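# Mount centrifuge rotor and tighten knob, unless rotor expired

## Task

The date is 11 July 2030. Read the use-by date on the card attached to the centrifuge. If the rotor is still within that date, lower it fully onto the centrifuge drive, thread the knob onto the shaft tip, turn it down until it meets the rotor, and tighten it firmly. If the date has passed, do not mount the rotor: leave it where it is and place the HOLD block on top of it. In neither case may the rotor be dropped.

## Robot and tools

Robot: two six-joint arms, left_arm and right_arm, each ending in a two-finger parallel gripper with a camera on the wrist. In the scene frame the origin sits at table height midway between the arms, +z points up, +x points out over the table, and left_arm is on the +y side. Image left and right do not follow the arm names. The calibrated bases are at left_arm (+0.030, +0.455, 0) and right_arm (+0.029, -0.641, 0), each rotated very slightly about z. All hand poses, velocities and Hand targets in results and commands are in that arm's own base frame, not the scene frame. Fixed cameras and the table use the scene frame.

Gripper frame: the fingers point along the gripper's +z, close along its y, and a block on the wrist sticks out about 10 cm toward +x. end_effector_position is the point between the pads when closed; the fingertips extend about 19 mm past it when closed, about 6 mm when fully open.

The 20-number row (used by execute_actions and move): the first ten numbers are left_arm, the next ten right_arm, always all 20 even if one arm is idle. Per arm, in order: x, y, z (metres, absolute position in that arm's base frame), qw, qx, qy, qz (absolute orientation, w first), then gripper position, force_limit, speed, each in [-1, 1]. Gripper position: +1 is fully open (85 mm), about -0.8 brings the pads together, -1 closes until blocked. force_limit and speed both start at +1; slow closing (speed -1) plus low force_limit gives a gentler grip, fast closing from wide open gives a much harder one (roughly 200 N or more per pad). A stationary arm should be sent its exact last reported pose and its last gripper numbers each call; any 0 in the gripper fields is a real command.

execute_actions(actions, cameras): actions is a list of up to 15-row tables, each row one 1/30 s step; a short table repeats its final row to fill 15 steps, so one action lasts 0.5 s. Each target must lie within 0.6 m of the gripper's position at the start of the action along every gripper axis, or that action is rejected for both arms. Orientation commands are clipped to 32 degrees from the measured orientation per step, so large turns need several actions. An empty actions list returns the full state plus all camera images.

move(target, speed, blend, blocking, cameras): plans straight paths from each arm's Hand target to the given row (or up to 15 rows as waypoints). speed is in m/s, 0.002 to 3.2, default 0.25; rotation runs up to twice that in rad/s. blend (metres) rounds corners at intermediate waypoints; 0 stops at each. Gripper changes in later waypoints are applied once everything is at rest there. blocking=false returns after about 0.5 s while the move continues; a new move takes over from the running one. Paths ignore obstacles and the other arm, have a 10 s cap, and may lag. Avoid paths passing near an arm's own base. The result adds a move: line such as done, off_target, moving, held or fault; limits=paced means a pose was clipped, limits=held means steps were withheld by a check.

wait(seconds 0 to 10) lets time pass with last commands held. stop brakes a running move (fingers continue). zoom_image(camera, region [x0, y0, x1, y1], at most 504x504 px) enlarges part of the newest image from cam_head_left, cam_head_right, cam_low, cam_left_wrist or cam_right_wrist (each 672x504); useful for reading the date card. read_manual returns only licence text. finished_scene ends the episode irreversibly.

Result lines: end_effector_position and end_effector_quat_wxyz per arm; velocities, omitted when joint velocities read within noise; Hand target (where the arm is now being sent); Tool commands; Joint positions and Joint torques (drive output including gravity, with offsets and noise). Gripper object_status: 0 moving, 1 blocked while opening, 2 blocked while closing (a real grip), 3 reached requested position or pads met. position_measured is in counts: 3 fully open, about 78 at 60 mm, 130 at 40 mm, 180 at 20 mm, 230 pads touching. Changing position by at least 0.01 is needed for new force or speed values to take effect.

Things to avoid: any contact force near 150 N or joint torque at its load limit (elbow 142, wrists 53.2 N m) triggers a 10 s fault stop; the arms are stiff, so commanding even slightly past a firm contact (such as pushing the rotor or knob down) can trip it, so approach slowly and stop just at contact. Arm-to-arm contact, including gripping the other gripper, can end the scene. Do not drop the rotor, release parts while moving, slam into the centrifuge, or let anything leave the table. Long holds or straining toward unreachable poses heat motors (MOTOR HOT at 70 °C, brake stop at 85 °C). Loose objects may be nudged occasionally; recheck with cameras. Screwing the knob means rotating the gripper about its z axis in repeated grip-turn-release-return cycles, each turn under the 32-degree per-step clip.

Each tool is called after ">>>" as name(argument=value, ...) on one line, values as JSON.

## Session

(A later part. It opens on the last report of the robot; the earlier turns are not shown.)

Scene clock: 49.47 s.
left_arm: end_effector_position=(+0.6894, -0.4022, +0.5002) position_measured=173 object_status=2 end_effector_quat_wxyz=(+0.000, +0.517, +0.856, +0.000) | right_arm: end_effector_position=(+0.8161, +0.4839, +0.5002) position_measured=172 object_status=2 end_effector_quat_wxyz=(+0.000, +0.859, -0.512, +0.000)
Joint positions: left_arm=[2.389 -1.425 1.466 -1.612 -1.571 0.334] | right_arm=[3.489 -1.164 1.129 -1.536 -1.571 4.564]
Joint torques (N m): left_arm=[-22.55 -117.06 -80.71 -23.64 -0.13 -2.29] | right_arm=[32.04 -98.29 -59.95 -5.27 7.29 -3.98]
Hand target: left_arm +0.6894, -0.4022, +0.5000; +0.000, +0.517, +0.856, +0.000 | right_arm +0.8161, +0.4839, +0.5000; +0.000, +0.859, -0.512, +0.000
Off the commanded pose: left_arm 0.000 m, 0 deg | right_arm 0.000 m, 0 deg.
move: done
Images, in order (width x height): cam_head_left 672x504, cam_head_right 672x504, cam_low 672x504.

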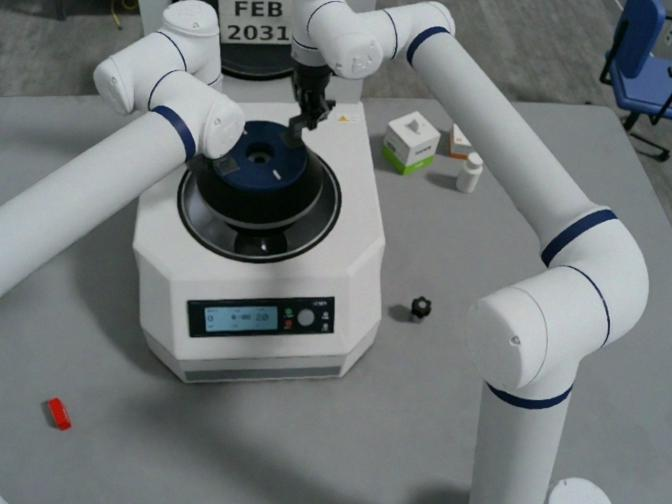

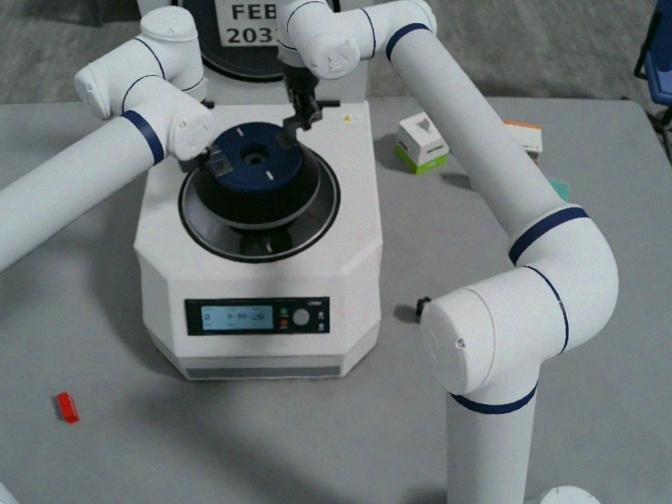

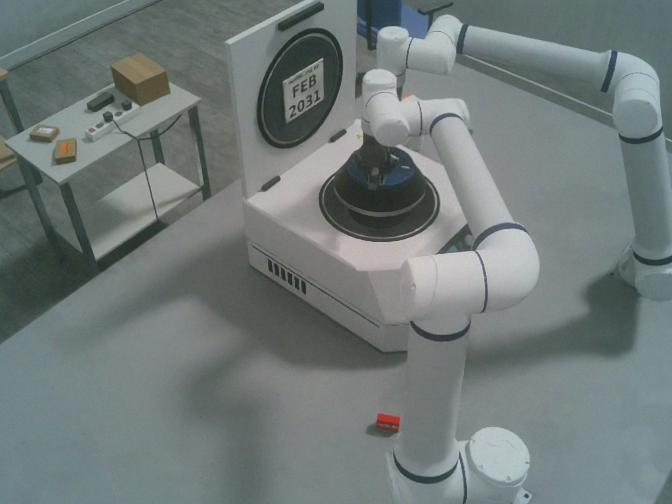

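>>> move(target=[0.6894,-0.4022,0.47,0,0.5168,0.8561,0,-0.98,0.5,-1,0.8161,0.4839,0.47,0,0.8590,-0.5120,0,-0.98,0.5,-1], speed=0.03)

>>> move(target=[0.6894,-0.4022,0.44,0,0.5168,0.8561,0,-0.98,0.5,-1,0.8161,0.4839,0.44,0,0.8590,-0.5120,0,-0.98,0.5,-1], speed=0.03, cameras=["cam_head_left","cam_head_right","cam_left_wrist","cam_right_wrist"])

>>> zoom_image(camera="cam_head_left", region=[200, 120, 320, 240])

>>> zoom_image(camera="cam_head_right", region=[200, 120, 320, 240])

Scene clock: 51.03 s.
left_arm: end_effector_position=(+0.6894, -0.4022, +0.4701) position_measured=173 object_status=2 end_effector_quat_wxyz=(+0.000, +0.517, +0.856, +0.000) | right_arm: end_effector_position=(+0.8161, +0.4839, +0.4702) position_measured=172 object_status=2 end_effector_quat_wxyz=(+0.000, +0.859, -0.512, +0.000)
Joint positions: left_arm=[2.389 -1.421 1.515 -1.664 -1.571 0.334] | right_arm=[3.489 -1.164 1.182 -1.588 -1.571 4.564]
Joint torques (N m): left_arm=[-13.45 -109.95 -78.39 -24.17 -0.07 -2.06] | right_arm=[41.72 -78.26 -63.77 -6.42 5.67 -2.64]
Hand target: left_arm +0.6894, -0.4022, +0.4700; +0.000, +0.517, +0.856, +0.000 | right_arm +0.8161, +0.4839, +0.4700; +0.000, +0.859, -0.512, +0.000
Off the commanded pose: left_arm 0.000 m, 0 deg | right_arm 0.000 m, 0 deg.
move: done

Scene clock: 52.37 s.
left_arm: end_effector_position=(+0.6894, -0.4022, +0.4402) position_measured=173 object_status=2 end_effector_quat_wxyz=(+0.000, +0.517, +0.856, +0.000) | right_arm: end_effector_position=(+0.8161, +0.4839, +0.4401) position_measured=172 object_status=2 end_effector_quat_wxyz=(+0.000, +0.859, -0.512, +0.000)
Joint positions: left_arm=[2.389 -1.415 1.561 -1.716 -1.571 0.334] | right_arm=[3.489 -1.162 1.231 -1.64 -1.571 4.564]
Joint torques (N m): left_arm=[-7 -109.49 -77.3 -23.88 -0.65 -1.85] | right_arm=[36.16 -81.75 -63.06 -7.89 3.22 -2.48]
Hand target: left_arm +0.6894, -0.4022, +0.4400; +0.000, +0.517, +0.856, +0.000 | right_arm +0.8161, +0.4839, +0.4400; +0.000, +0.859, -0.512, +0.000
Off the commanded pose: left_arm 0.000 m, 0 deg | right_arm 0.000 m, 0 deg.
move: done
camera_calibration:
cam_left_wrist: T_world_to_cam=[[0.883013, 0.468966, -0.0189474, -0.399739], [0.446614, -0.827144, 0.341128, -0.774089], [0.144305, -0.309683, -0.939826, 0.315177], [0, 0, 0, 1]] pos_world=[0.653212, -0.355214, 0.552701]
cam_right_wrist: T_world_to_cam=[[-0.885518, -0.464604, 0.0011902, 0.956842], [-0.437985, 0.835633, 0.331492, -0.171342], [-0.155007, 0.293021, -0.943457, 0.526261], [0, 0, 0, 1]] pos_world=[0.85383, 0.433526, 0.552164]
Images, in order (width x height): cam_head_left 672x504, cam_head_right 672x504, cam_left_wrist 672x504, cam_right_wrist 672x504.

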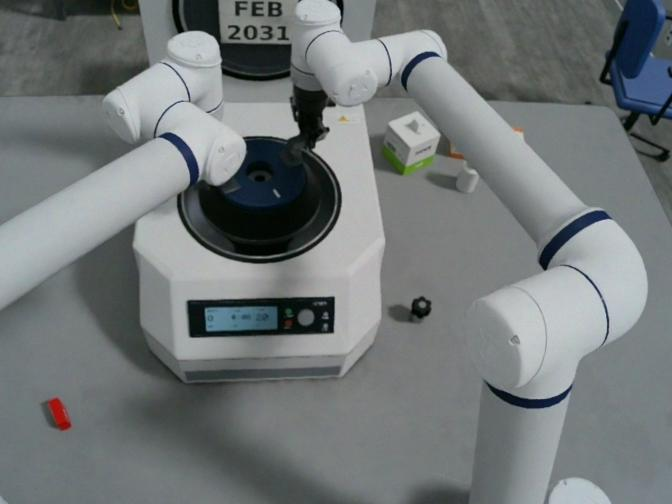

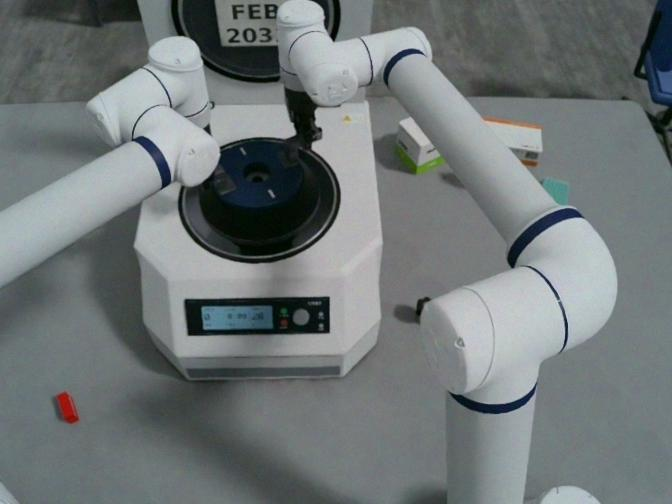

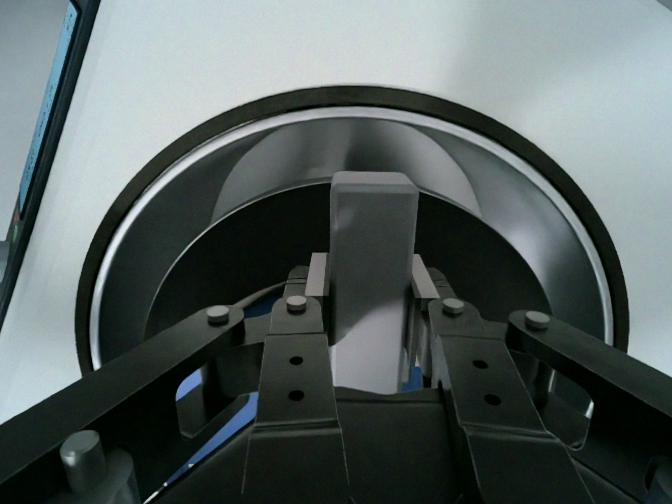

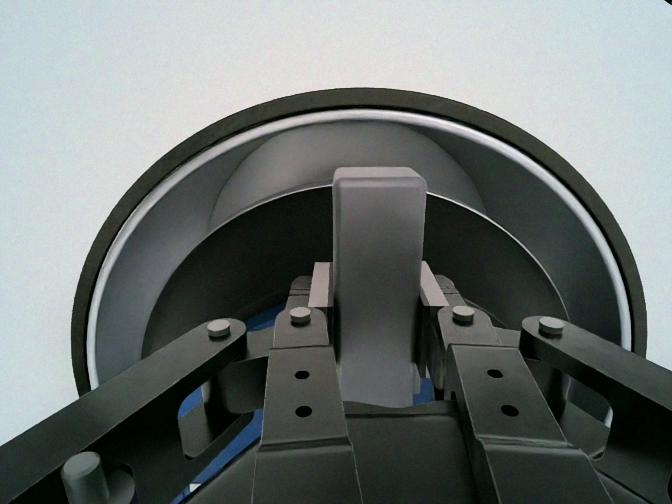

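Scaled by 4.200.

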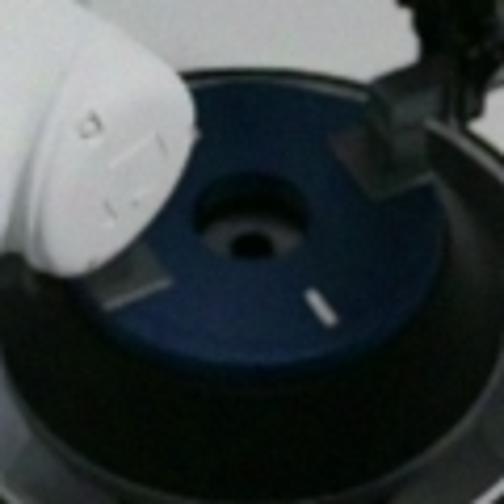

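Scaled by 4.200.

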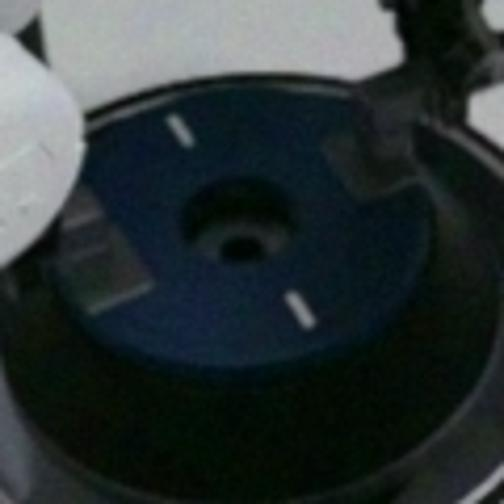

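>>> move(target=[0.6894,-0.4022,0.405,0,0.5168,0.8561,0,-0.98,0.5,-1,0.8161,0.4839,0.405,0,0.8590,-0.5120,0,-0.98,0.5,-1], speed=0.03)

>>> move(target=[0.6894,-0.4022,0.37,0,0.5168,0.8561,0,-0.98,0.5,-1,0.8161,0.4839,0.37,0,0.8590,-0.5120,0,-0.98,0.5,-1], speed=0.03, cameras=["cam_head_left","cam_head_right","cam_low","cam_left_wrist","cam_right_wrist"])

>>> zoom_image(camera="cam_head_left", region=[200, 140, 320, 260])

>>> zoom_image(camera="cam_head_right", region=[200, 140, 320, 260])

Scene clock: 54.10 s.
left_arm: end_effector_position=(+0.6894, -0.4022, +0.4052) position_measured=173 object_status=2 end_effector_quat_wxyz=(+0.000, +0.517, +0.856, +0.000) | right_arm: end_effector_position=(+0.8161, +0.4839, +0.4052) position_measured=172 object_status=2 end_effector_quat_wxyz=(+0.000, +0.859, -0.512, +0.000)
Joint positions: left_arm=[2.389 -1.405 1.611 -1.777 -1.571 0.334] | right_arm=[3.489 -1.156 1.285 -1.699 -1.571 4.564]
Joint torques (N m): left_arm=[0.97 -106.03 -76.59 -24.55 -0.34 -1.67] | right_arm=[29.77 -78.48 -64.07 -7.46 1.8 -1.7]
Hand target: left_arm +0.6894, -0.4022, +0.4050; +0.000, +0.517, +0.856, +0.000 | right_arm +0.8161, +0.4839, +0.4050; +0.000, +0.859, -0.512, +0.000
Off the commanded pose: left_arm 0.000 m, 0 deg | right_arm 0.000 m, 0 deg.
move: done

Scene clock: 55.60 s.
left_arm: end_effector_position=(+0.6894, -0.4022, +0.3702) position_measured=173 object_status=2 end_effector_quat_wxyz=(+0.000, +0.517, +0.856, +0.000) | right_arm: end_effector_position=(+0.8161, +0.4839, +0.3702) position_measured=172 object_status=2 end_effector_quat_wxyz=(+0.000, +0.859, -0.512, +0.000)
Joint positions: left_arm=[2.389 -1.392 1.659 -1.837 -1.571 0.334] | right_arm=[3.489 -1.147 1.333 -1.757 -1.571 4.564]
Joint torques (N m): left_arm=[4.17 -97.67 -75.36 -27.15 0.78 -1.62] | right_arm=[21.87 -79.97 -63.86 -9.11 1.11 -1.39]
Hand target: left_arm +0.6894, -0.4022, +0.3700; +0.000, +0.517, +0.856, +0.000 | right_arm +0.8161, +0.4839, +0.3700; +0.000, +0.859, -0.512, +0.000
Off the commanded pose: left_arm 0.000 m, 0 deg | right_arm 0.000 m, 0 deg.
move: done
camera_calibration:
cam_left_wrist: T_world_to_cam=[[0.883013, 0.468966, -0.0189474, -0.401113], [0.446614, -0.827144, 0.341128, -0.750127], [0.144305, -0.309683, -0.939826, 0.24942], [0, 0, 0, 1]] pos_world=[0.653212, -0.355114, 0.482701]
cam_right_wrist: T_world_to_cam=[[-0.885518, -0.464604, 0.0011902, 0.956926], [-0.437985, 0.835633, 0.331492, -0.148138], [-0.155007, 0.293021, -0.943457, 0.460219], [0, 0, 0, 1]] pos_world=[0.85383, 0.433526, 0.482164]

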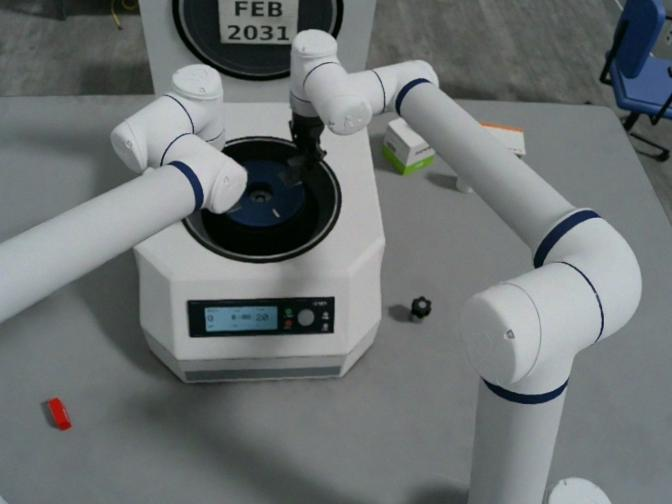

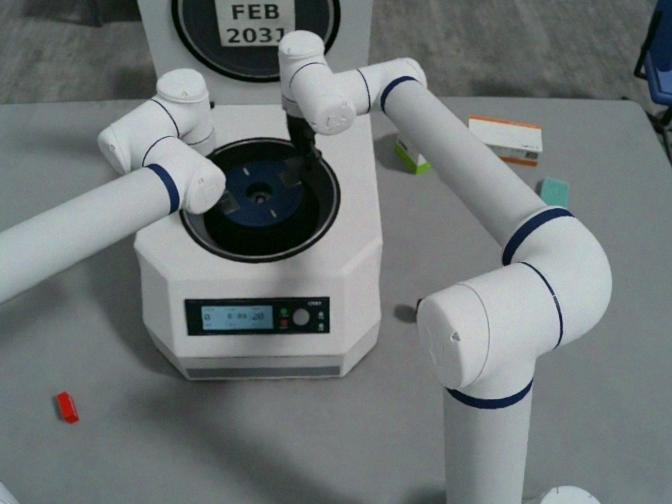

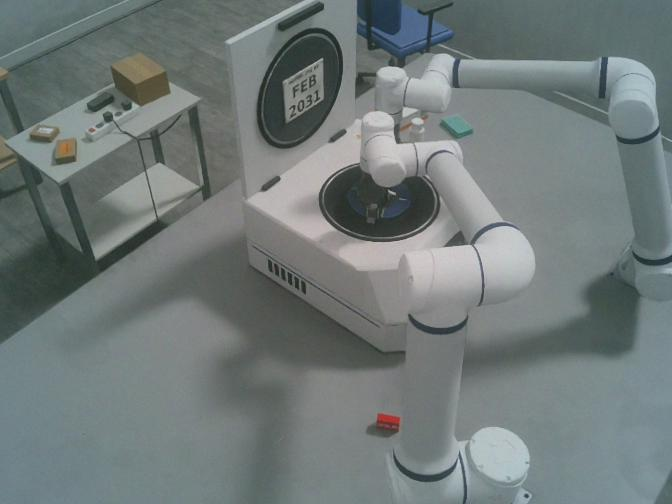

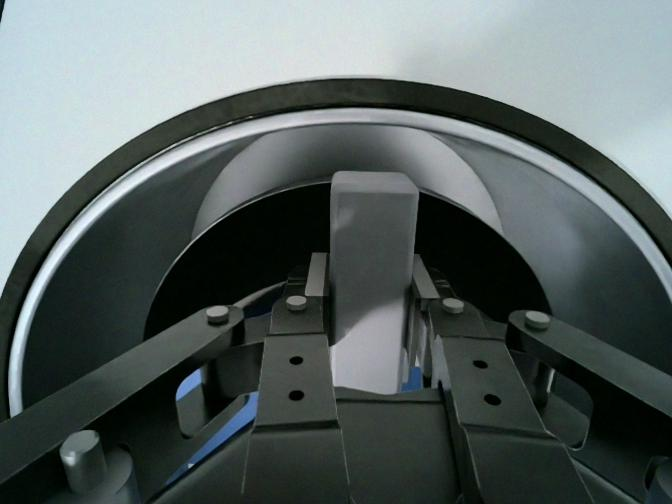

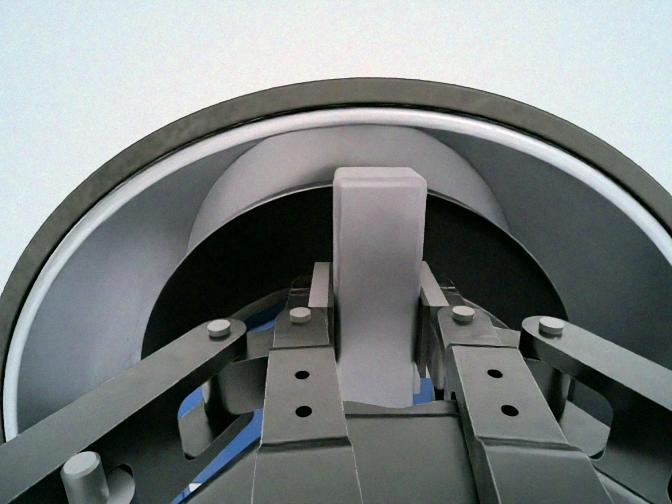

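Scaled by 4.200.

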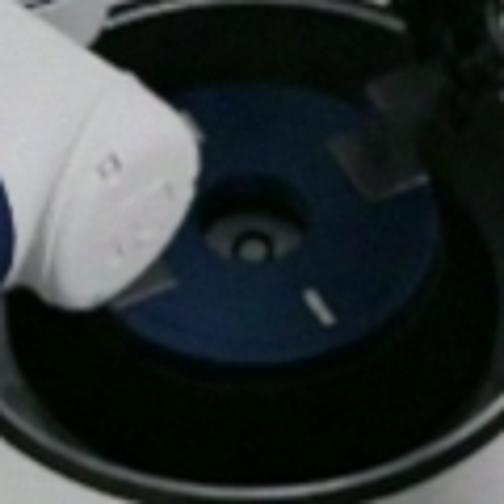

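Scaled by 4.200.

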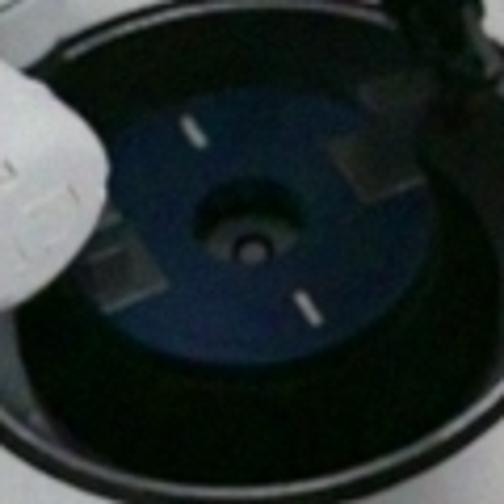

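>>> move(target=[0.6894,-0.4022,0.352,0,0.5168,0.8561,0,-0.98,0.5,-1,0.8161,0.4839,0.352,0,0.8590,-0.5120,0,-0.98,0.5,-1], speed=0.02)

>>> move(target=[0.6894,-0.4022,0.344,0,0.5168,0.8561,0,-0.98,0.5,-1,0.8161,0.4839,0.344,0,0.8590,-0.5120,0,-0.98,0.5,-1], speed=0.01)

Scene clock: 56.90 s.
left_arm: end_effector_position=(+0.6894, -0.4022, +0.3521) position_measured=173 object_status=2 end_effector_quat_wxyz=(+0.000, +0.517, +0.856, +0.000) | right_arm: end_effector_position=(+0.8161, +0.4839, +0.3522) position_measured=172 object_status=2 end_effector_quat_wxyz=(+0.000, +0.859, -0.512, +0.000)
Joint positions: left_arm=[2.389 -1.384 1.682 -1.868 -1.571 0.334] | right_arm=[3.489 -1.141 1.357 -1.787 -1.571 4.564]
Joint torques (N m): left_arm=[4.04 -86.87 -76.11 -29.61 1.62 -1.63] | right_arm=[14.54 -74.96 -63.64 -9.29 1.08 -0.83]
Hand target: left_arm +0.6894, -0.4022, +0.3520; +0.000, +0.517, +0.856, +0.000 | right_arm +0.8161, +0.4839, +0.3520; +0.000, +0.859, -0.512, +0.000
Off the commanded pose: left_arm 0.000 m, 0 deg | right_arm 0.000 m, 0 deg.
move: done

Scene clock: 57.93 s.
left_arm: end_effector_position=(+0.6894, -0.4022, +0.3441) position_measured=173 object_status=2 end_effector_quat_wxyz=(+0.000, +0.517, +0.856, +0.000) | right_arm: end_effector_position=(+0.8161, +0.4839, +0.3441) position_measured=172 object_status=2 end_effector_quat_wxyz=(+0.000, +0.859, -0.512, +0.000)
Joint positions: left_arm=[2.389 -1.38 1.692 -1.882 -1.571 0.334] | right_arm=[3.489 -1.138 1.367 -1.8 -1.571 4.564]
Joint torques (N m): left_arm=[3.49 -88.16 -77.7 -30.69 2.61 -1.61] | right_arm=[10.49 -69.66 -63.7 -9.04 0.76 -0.82]
Hand target: left_arm +0.6894, -0.4022, +0.3440; +0.000, +0.517, +0.856, +0.000 | right_arm +0.8161, +0.4839, +0.3440; +0.000, +0.859, -0.512, +0.000
Off the commanded pose: left_arm 0.000 m, 0 deg | right_arm 0.000 m, 0 deg.
move: done

>>> move(target=[0.6894,-0.4022,0.340,0,0.5168,0.8561,0,-0.98,0.5,-1,0.8161,0.4839,0.340,0,0.8590,-0.5120,0,-0.98,0.5,-1], speed=0.01)

>>> move(target=[0.6894,-0.4022,0.337,0,0.5168,0.8561,0,-0.98,0.5,-1,0.8161,0.4839,0.337,0,0.8590,-0.5120,0,-0.98,0.5,-1], speed=0.01)

Scene clock: 58.80 s.
left_arm: end_effector_position=(+0.6894, -0.4022, +0.3401) position_measured=173 object_status=2 end_effector_quat_wxyz=(+0.000, +0.517, +0.856, +0.000) | right_arm: end_effector_position=(+0.8161, +0.4839, +0.3401) position_measured=172 object_status=2 end_effector_quat_wxyz=(+0.000, +0.859, -0.512, +0.000)
Joint positions: left_arm=[2.389 -1.378 1.696 -1.889 -1.571 0.334] | right_arm=[3.489 -1.137 1.372 -1.806 -1.571 4.564]
Joint torques (N m): left_arm=[3.33 -89.15 -77.68 -29.65 3.42 -1.65] | right_arm=[5.32 -74.06 -61.7 -9.79 0.36 -0.45]
Hand target: left_arm +0.6894, -0.4022, +0.3400; +0.000, +0.517, +0.856, +0.000 | right_arm +0.8161, +0.4839, +0.3400; +0.000, +0.859, -0.512, +0.000
Off the commanded pose: left_arm 0.000 m, 0 deg | right_arm 0.000 m, 0 deg.
move: done

Scene clock: 59.50 s.
left_arm: end_effector_position=(+0.6894, -0.4022, +0.3372) position_measured=173 object_status=2 end_effector_quat_wxyz=(+0.000, +0.517, +0.856, +0.000) | right_arm: end_effector_position=(+0.8161, +0.4839, +0.3372) position_measured=172 object_status=2 end_effector_quat_wxyz=(+0.000, +0.859, -0.512, +0.000)
Joint positions: left_arm=[2.389 -1.376 1.7 -1.895 -1.571 0.334] | right_arm=[3.489 -1.135 1.375 -1.811 -1.571 4.564]
Joint torques (N m): left_arm=[3.08 -76.49 -72.37 -31 3.79 -1.81] | right_arm=[4.33 -68.78 -57.97 -9.23 0.2 -0.36]
Hand target: left_arm +0.6894, -0.4022, +0.3370; +0.000, +0.517, +0.856, +0.000 | right_arm +0.8161, +0.4839, +0.3370; +0.000, +0.859, -0.512, +0.000
Off the commanded pose: left_arm 0.000 m, 0 deg | right_arm 0.000 m, 0 deg.
move: done

>>> move(target=[0.6894,-0.4022,0.3355,0,0.5168,0.8561,0,-0.98,0.5,-1,0.8161,0.4839,0.3355,0,0.8590,-0.5120,0,-0.98,0.5,-1], speed=0.01)

>>> wait(seconds=0.3, cameras=["cam_head_left","cam_head_right","cam_left_wrist","cam_right_wrist"])

>>> zoom_image(camera="cam_head_left", region=[200, 160, 320, 280])

>>> zoom_image(camera="cam_head_right", region=[200, 160, 320, 280])

Scene clock: 60.40 s.
left_arm: end_effector_position=(+0.6894, -0.4022, +0.3358) position_measured=173 object_status=2 end_effector_quat_wxyz=(+0.000, +0.517, +0.856, +0.000) | right_arm: end_effector_position=(+0.8161, +0.4839, +0.3358) position_measured=172 object_status=2 end_effector_quat_wxyz=(+0.000, +0.859, -0.512, +0.000)
Joint positions: left_arm=[2.389 -1.376 1.702 -1.897 -1.571 0.334] | right_arm=[3.489 -1.135 1.377 -1.814 -1.571 4.564]
Joint torques (N m): left_arm=[3 38.49 -36.81 -34.3 3.81 -1.78] | right_arm=[5.09 -26.18 -27.68 -8.41 -0.1 -0.13]
Hand target: left_arm +0.6894, -0.4022, +0.3355; +0.000, +0.517, +0.856, +0.000 | right_arm +0.8161, +0.4839, +0.3355; +0.000, +0.859, -0.512, +0.000
Off the commanded pose: left_arm 0.000 m, 0 deg | right_arm 0.000 m, 0 deg.
move: done

Scene clock: 60.50 s.
left_arm: end_effector_position=(+0.6888, -0.4018, +0.3361) position_measured=173 object_status=2 end_effector_quat_wxyz=(-0.001, +0.517, +0.856, +0.000) end_effector_velocity=(-0.016, +0.006, +0.009) end_effector_angular_velocity=(+0.002, +0.038, +0.000) | right_arm: end_effector_position=(+0.8162, +0.4839, +0.3357) position_measured=172 object_status=2 end_effector_quat_wxyz=(+0.000, +0.859, -0.512, +0.000) end_effector_velocity=(+0.002, +0.001, +0.000) end_effector_angular_velocity=(+0.003, -0.007, +0.000)
Joint positions: left_arm=[2.389 -1.377 1.702 -1.895 -1.571 0.334] | right_arm=[3.489 -1.135 1.377 -1.814 -1.571 4.564]
Joint velocities: left_arm=[0 -0.019 0 0.048 -0.024 0] | right_arm=[0 0.001 0.001 -0.009 0 0]
Joint torques (N m): left_arm=[-0.56 -59.93 -51.69 -12.7 3.06 0.65] | right_arm=[4.13 -21.5 -26.5 -6.86 0.36 -0.17]
Hand target: left_arm +0.6887, -0.4018, +0.3361; -0.001, +0.517, +0.856, +0.000 | right_arm +0.8161, +0.4839, +0.3355; +0.000, +0.859, -0.512, +0.000
Tool commands: left_gripper/position=-0.976471 left_gripper/force_limit=+0.498039 left_gripper/speed=-1.0 right_gripper/position=-0.98 right_gripper/force_limit=+0.5 right_gripper/speed=-1.0
Off the commanded pose: left_arm 0.001 m, 0 deg | right_arm 0.000 m, 0 deg.
FORCE FAULT: contact force on the left arm reached its limit, and that arm stopped. The contact can be on any part of that arm, not only on its tool. That arm ran no command of this call. That arm is still stopped at the end of this call. That arm stays stopped for about 10 more seconds. Until then a move that you send moves the other arm only, and its call returns only when the move has ended. Once the stop has ended, the next robot result says so. If the stop ends while you think or write, that arm runs what you send next. While its stop runs, that arm takes no new command, but its gripper still runs the gripper command that each later call begins with. Until it ends, the stop uses up actions while you think or wait. An arm that is not stopped still takes commands.
wait: 0.10 of 0.3 s (a fault stop ended it); no rest
camera_calibration:
cam_left_wrist: T_world_to_cam=[[0.882991, 0.46897, -0.0198326, -0.401129], [0.447013, -0.827257, 0.340332, -0.738042], [0.143199, -0.309375, -0.940096, 0.21857], [0, 0, 0, 1]] pos_world=[0.652808, -0.354813, 0.448701]
cam_right_wrist: T_world_to_cam=[[-0.885527, -0.464587, 0.00086754, 0.957113], [-0.438076, 0.835615, 0.331415, -0.136614], [-0.154696, 0.293097, -0.943485, 0.427478], [0, 0, 0, 1]] pos_world=[0.853831, 0.433526, 0.447765]
Images, in order (width x height): cam_head_left 672x504, cam_head_right 672x504, cam_left_wrist 672x504, cam_right_wrist 672x504.

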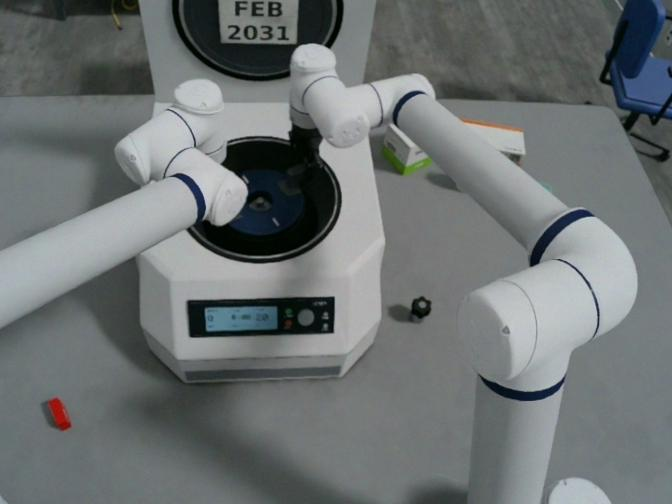

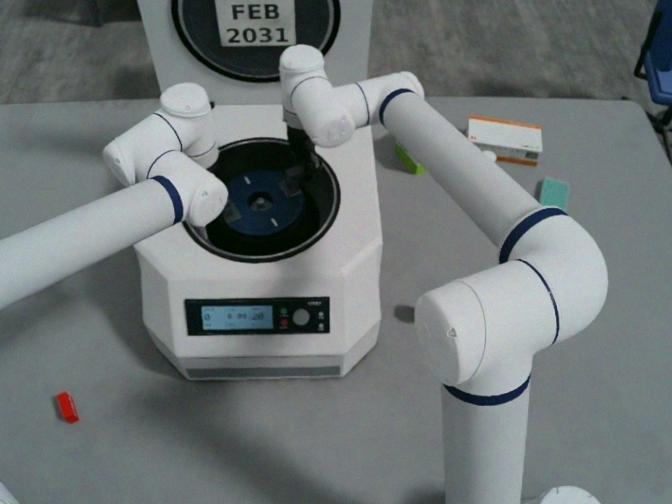

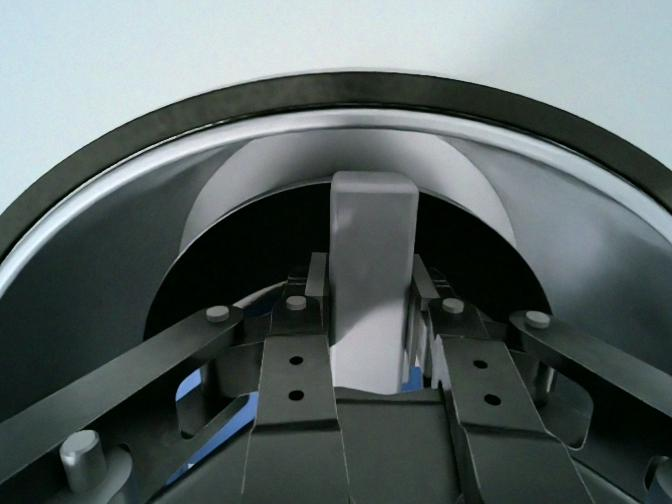

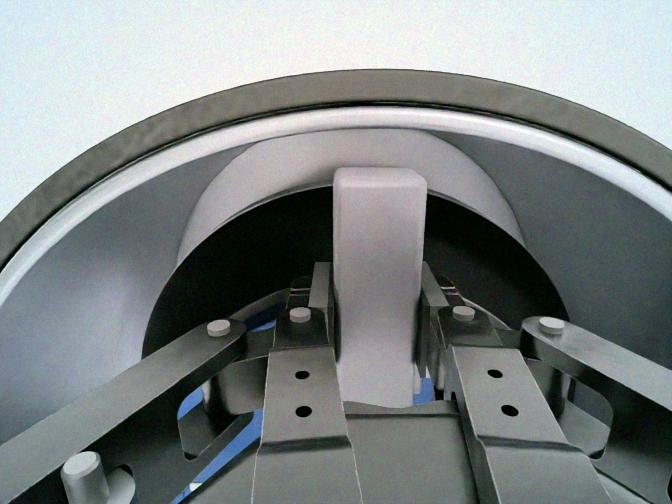

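Scaled by 4.200.

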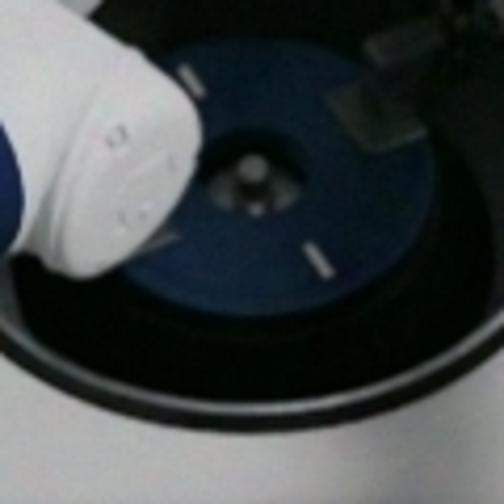

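Scaled by 4.200.

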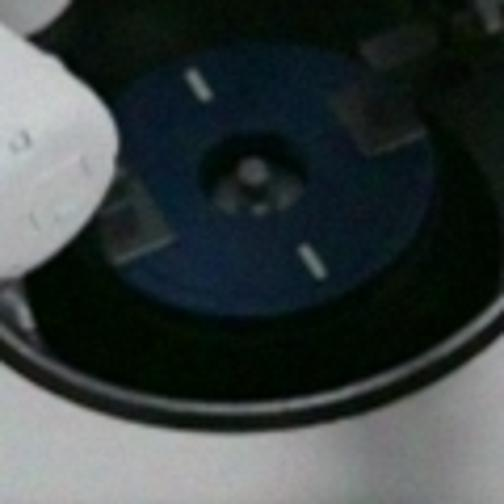

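>>> execute_actions(actions=[[[0.6887,-0.4018,0.3361,0,0.5168,0.8561,0,0.2,0.2,-0.5,0.8161,0.4839,0.3358,0,0.8590,-0.5120,0,0.2,0.2,-0.5]]])

>>> wait(seconds=10, cameras=["all"])

>>> zoom_image(camera="cam_head_left", region=[200, 160, 320, 280])

>>> zoom_image(camera="cam_head_right", region=[200, 160, 320, 280])

Scene clock: 61.53 s.
left_arm: end_effector_position=(+0.6880, -0.4020, +0.3363) position_measured=104 object_status=0 end_effector_quat_wxyz=(-0.001, +0.517, +0.856, -0.001) | right_arm: end_effector_position=(+0.8161, +0.4839, +0.3358) position_measured=104 object_status=0 end_effector_quat_wxyz=(+0.000, +0.859, -0.512, +0.000)
Joint positions: left_arm=[2.389 -1.377 1.702 -1.894 -1.574 0.334] | right_arm=[3.489 -1.135 1.377 -1.813 -1.571 4.564]
Joint torques (N m): left_arm=[0.63 -106.96 -53.89 -5.85 0.96 0.7] | right_arm=[3.86 -74.88 -51.62 -1.42 1.28 0.48]
Hand target: left_arm +0.6880, -0.4020, +0.3364; -0.001, +0.517, +0.856, -0.001 | right_arm +0.8161, +0.4839, +0.3358; +0.000, +0.859, -0.512, +0.000
Tool commands: left_gripper/position=+0.2 left_gripper/force_limit=+0.2 left_gripper/speed=-0.498039 right_gripper/position=+0.2 right_gripper/force_limit=+0.2 right_gripper/speed=-0.5
Off the commanded pose: right_arm 0.000 m, 0 deg.
FORCE FAULT, CONTINUED: the left arm was still stopped when this call began, by the force fault that an earlier result reported. Since the last result the stop counts as 1 of the actions that you can send in this scene. That arm ran no command of this call; its gripper ran only the gripper command that the call began with. That arm is still stopped at the end of this call. That arm stays stopped for about 9 more seconds. If the stop ends while you think or write, that arm runs what you send next. While its stop runs, that arm takes no new command, but its gripper still runs the gripper command that each later call begins with.

Scene clock: 71.53 s.
left_arm: end_effector_position=(+0.6880, -0.4020, +0.3363) position_measured=104 object_status=3 end_effector_quat_wxyz=(-0.001, +0.517, +0.856, -0.001) | right_arm: end_effector_position=(+0.8161, +0.4839, +0.3358) position_measured=104 object_status=3 end_effector_quat_wxyz=(+0.000, +0.859, -0.512, +0.000)
Joint positions: left_arm=[2.389 -1.377 1.702 -1.894 -1.574 0.334] | right_arm=[3.489 -1.135 1.377 -1.813 -1.571 4.564]
Joint torques (N m): left_arm=[0.73 -107.43 -54.28 -5.77 0.77 0.7] | right_arm=[2.72 -72.31 -51.68 -1.27 1.71 2.1]
Hand target: left_arm +0.6880, -0.4020, +0.3363; -0.001, +0.517, +0.856, -0.001 | right_arm +0.8161, +0.4839, +0.3358; +0.000, +0.859, -0.512, +0.000
Tool commands: left_gripper/position=+0.2 left_gripper/force_limit=+0.2 left_gripper/speed=-0.498039 right_gripper/position=+0.2 right_gripper/force_limit=+0.2 right_gripper/speed=-0.5
Off the commanded pose: right_arm 0.000 m, 0 deg.
FORCE FAULT, CONTINUED: the left arm's stop, for the force fault that an earlier result reported, is over. The rest of the stop counts as 18 of the actions that you can send in this scene. That arm's target is now where it stood when the stop ended, not its last command. That arm accepts commands again.
wait: 10.00 s; at rest by 0.17 s
camera_calibration:
cam_left_wrist: T_world_to_cam=[[0.882918, 0.469, -0.0222392, -0.399446], [0.447796, -0.826866, 0.340253, -0.738214], [0.14119, -0.310374, -0.940071, 0.219886], [0, 0, 0, 1]] pos_world=[0.652202, -0.354816, 0.449004]
cam_right_wrist: T_world_to_cam=[[-0.885557, -0.464529, 0.0012192, 0.956954], [-0.437906, 0.835674, 0.331493, -0.136853], [-0.155007, 0.293022, -0.943457, 0.427858], [0, 0, 0, 1]] pos_world=[0.85383, 0.433526, 0.447864]

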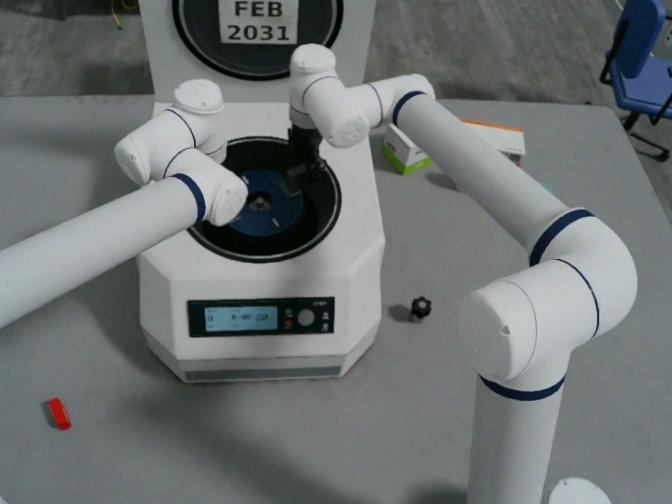

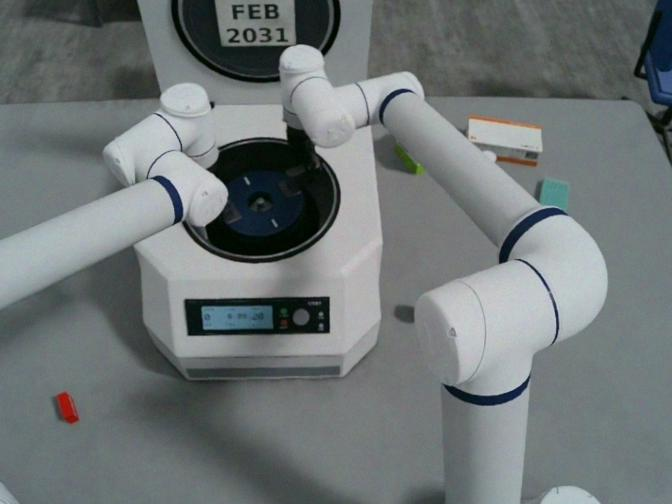

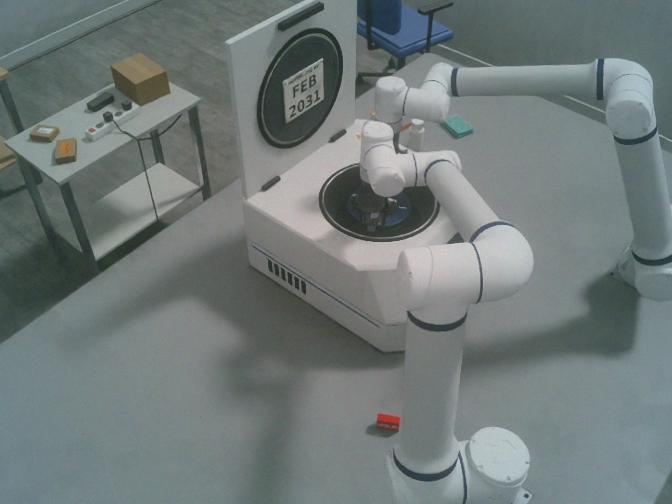

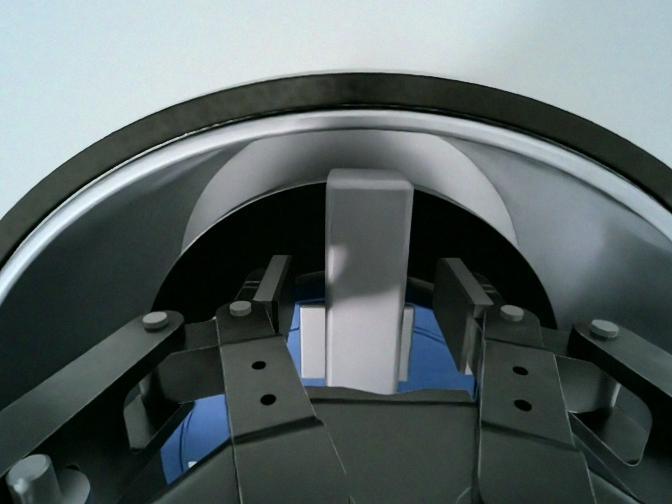

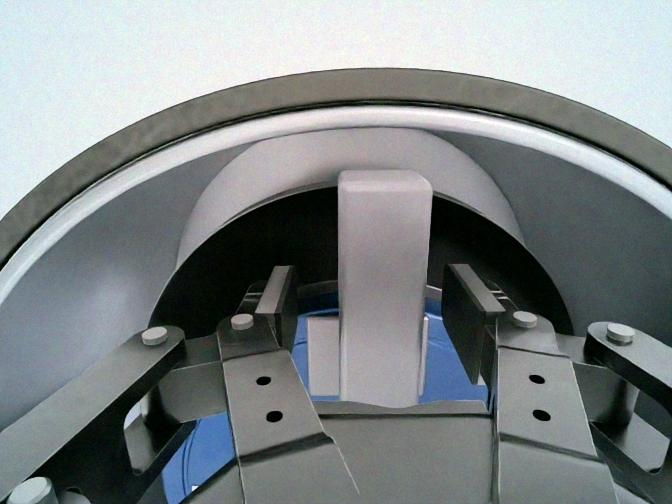

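Scaled by 4.200.

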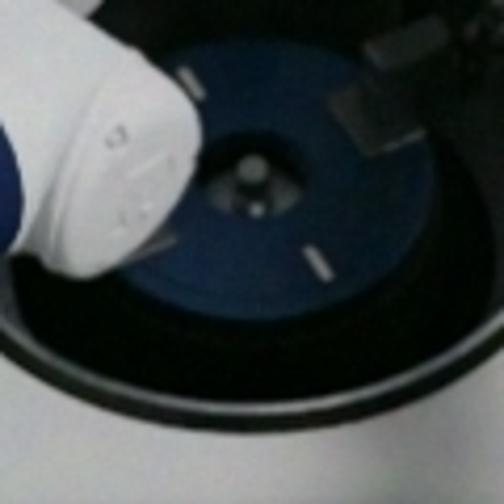

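Scaled by 4.200.

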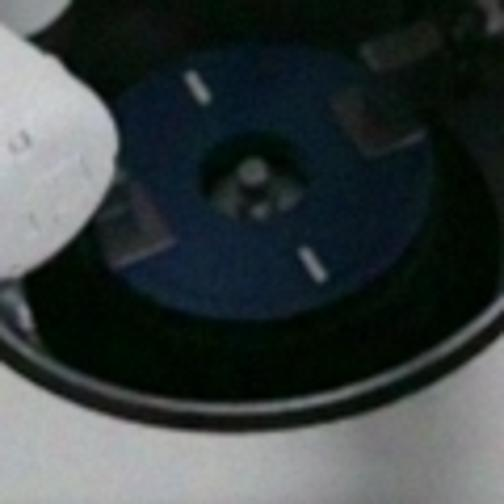

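>>> move(target=[[0.6894,-0.4022,0.3362,0,0.5168,0.8561,0,0.2,0.2,-0.5,0.8161,0.4839,0.3360,0,0.8590,-0.5120,0,0.2,0.2,-0.5],[0.6894,-0.4022,0.3362,0,0.5168,0.8561,0,-1,0.2,-1,0.8161,0.4839,0.3360,0,0.8590,-0.5120,0,-1,0.2,-1]], speed=0.05)

>>> wait(seconds=1, cameras=["cam_left_wrist","cam_right_wrist"])

Scene clock: 75.70 s.
left_arm: end_effector_position=(+0.6894, -0.4023, +0.3363) position_measured=172 object_status=0 end_effector_quat_wxyz=(+0.000, +0.517, +0.856, +0.000) | right_arm: end_effector_position=(+0.8161, +0.4839, +0.3363) position_measured=172 object_status=0 end_effector_quat_wxyz=(+0.000, +0.859, -0.512, +0.000)
Joint positions: left_arm=[2.389 -1.376 1.701 -1.896 -1.571 0.334] | right_arm=[3.489 -1.135 1.377 -1.813 -1.571 4.564]
Joint torques (N m): left_arm=[8.74 -77.84 -29.62 -9.56 7.9 0.7] | right_arm=[3.61 -30.87 -29.39 -6.32 1.57 2.39]
Hand target: left_arm +0.6894, -0.4022, +0.3362; +0.000, +0.517, +0.856, +0.000 | right_arm +0.8161, +0.4839, +0.3360; +0.000, +0.859, -0.512, +0.000
Off the commanded pose: left_arm 0.000 m, 0 deg | right_arm 0.000 m, 0 deg.
move: done

Scene clock: 76.70 s.
left_arm: end_effector_position=(+0.6894, -0.4022, +0.3362) position_measured=172 object_status=2 end_effector_quat_wxyz=(+0.000, +0.517, +0.856, +0.000) | right_arm: end_effector_position=(+0.8161, +0.4839, +0.3360) position_measured=172 object_status=2 end_effector_quat_wxyz=(+0.000, +0.859, -0.512, +0.000)
Joint positions: left_arm=[2.389 -1.376 1.701 -1.896 -1.571 0.334] | right_arm=[3.489 -1.135 1.377 -1.813 -1.571 4.564]
Joint torques (N m): left_arm=[29.34 -55.23 -24.45 -9.44 8.26 0.63] | right_arm=[3.39 -23.06 -23.34 -5.29 1.69 2.19]
Hand target: left_arm +0.6894, -0.4022, +0.3362; +0.000, +0.517, +0.856, +0.000 | right_arm +0.8161, +0.4839, +0.3360; +0.000, +0.859, -0.512, +0.000
Tool commands: left_gripper/position=-1.0 left_gripper/force_limit=+0.2 left_gripper/speed=-1.0 right_gripper/position=-1.0 right_gripper/force_limit=+0.2 right_gripper/speed=-1.0
Off the commanded pose: left_arm 0.000 m, 0 deg | right_arm 0.000 m, 0 deg.
wait: 1.00 s; at rest by 0.17 s
camera_calibration:
cam_left_wrist: T_world_to_cam=[[0.883013, 0.468966, -0.0189474, -0.401708], [0.446614, -0.827144, 0.341128, -0.738645], [0.144305, -0.309683, -0.939826, 0.217529], [0, 0, 0, 1]] pos_world=[0.653212, -0.355214, 0.448801]
cam_right_wrist: T_world_to_cam=[[-0.885557, -0.464529, 0.0012192, 0.956954], [-0.437906, 0.835674, 0.331493, -0.136919], [-0.155007, 0.293022, -0.943457, 0.428046], [0, 0, 0, 1]] pos_world=[0.85383, 0.433526, 0.448064]
Images, in order (width x height): cam_left_wrist 672x504, cam_right_wrist 672x504.

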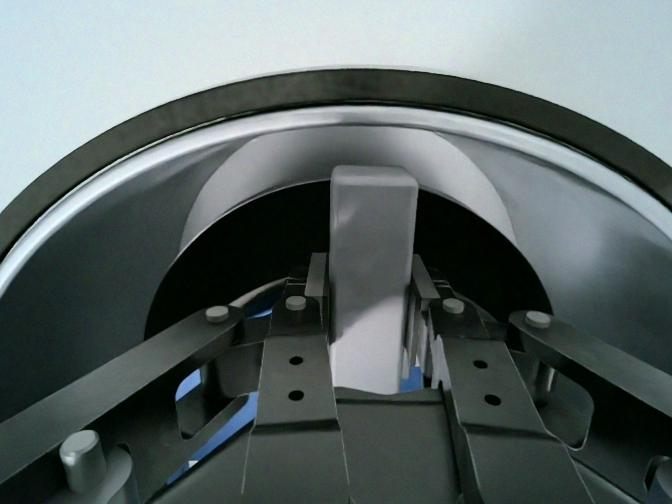

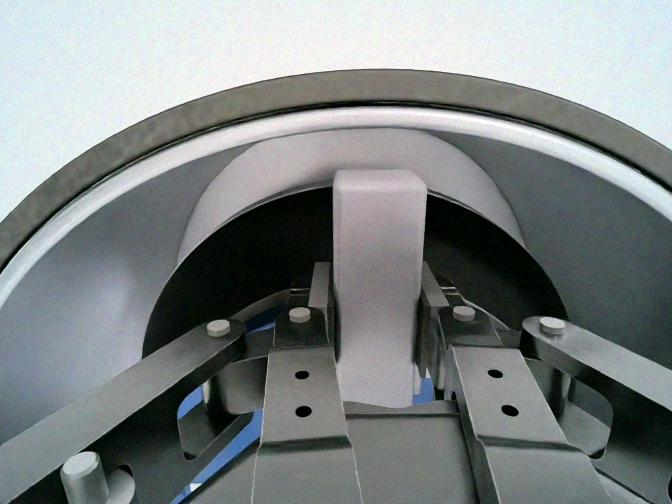

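>>> move(target=[0.6894,-0.4022,0.3392,0,0.5168,0.8561,0,-1,0.2,-1,0.8161,0.4839,0.3390,0,0.8590,-0.5120,0,-1,0.2,-1], speed=0.02)

Scene clock: 78.47 s.
left_arm: end_effector_position=(+0.6894, -0.4022, +0.3389) position_measured=172 object_status=2 end_effector_quat_wxyz=(+0.000, +0.517, +0.856, +0.000) | right_arm: end_effector_position=(+0.8161, +0.4839, +0.3387) position_measured=172 object_status=2 end_effector_quat_wxyz=(+0.000, +0.859, -0.512, +0.000)
Joint positions: left_arm=[2.389 -1.377 1.698 -1.891 -1.571 0.334] | right_arm=[3.489 -1.136 1.373 -1.808 -1.571 4.564]
Joint torques (N m): left_arm=[35.44 -198.24 -90.06 -4.1 4.99 0.61] | right_arm=[2.64 -92.51 -74.81 -4.97 1.1 2.08]
Hand target: left_arm +0.6894, -0.4022, +0.3392; +0.000, +0.517, +0.856, +0.000 | right_arm +0.8161, +0.4839, +0.3390; +0.000, +0.859, -0.512, +0.000
Off the commanded pose: left_arm 0.000 m, 0 deg | right_arm 0.000 m, 0 deg.
move: done


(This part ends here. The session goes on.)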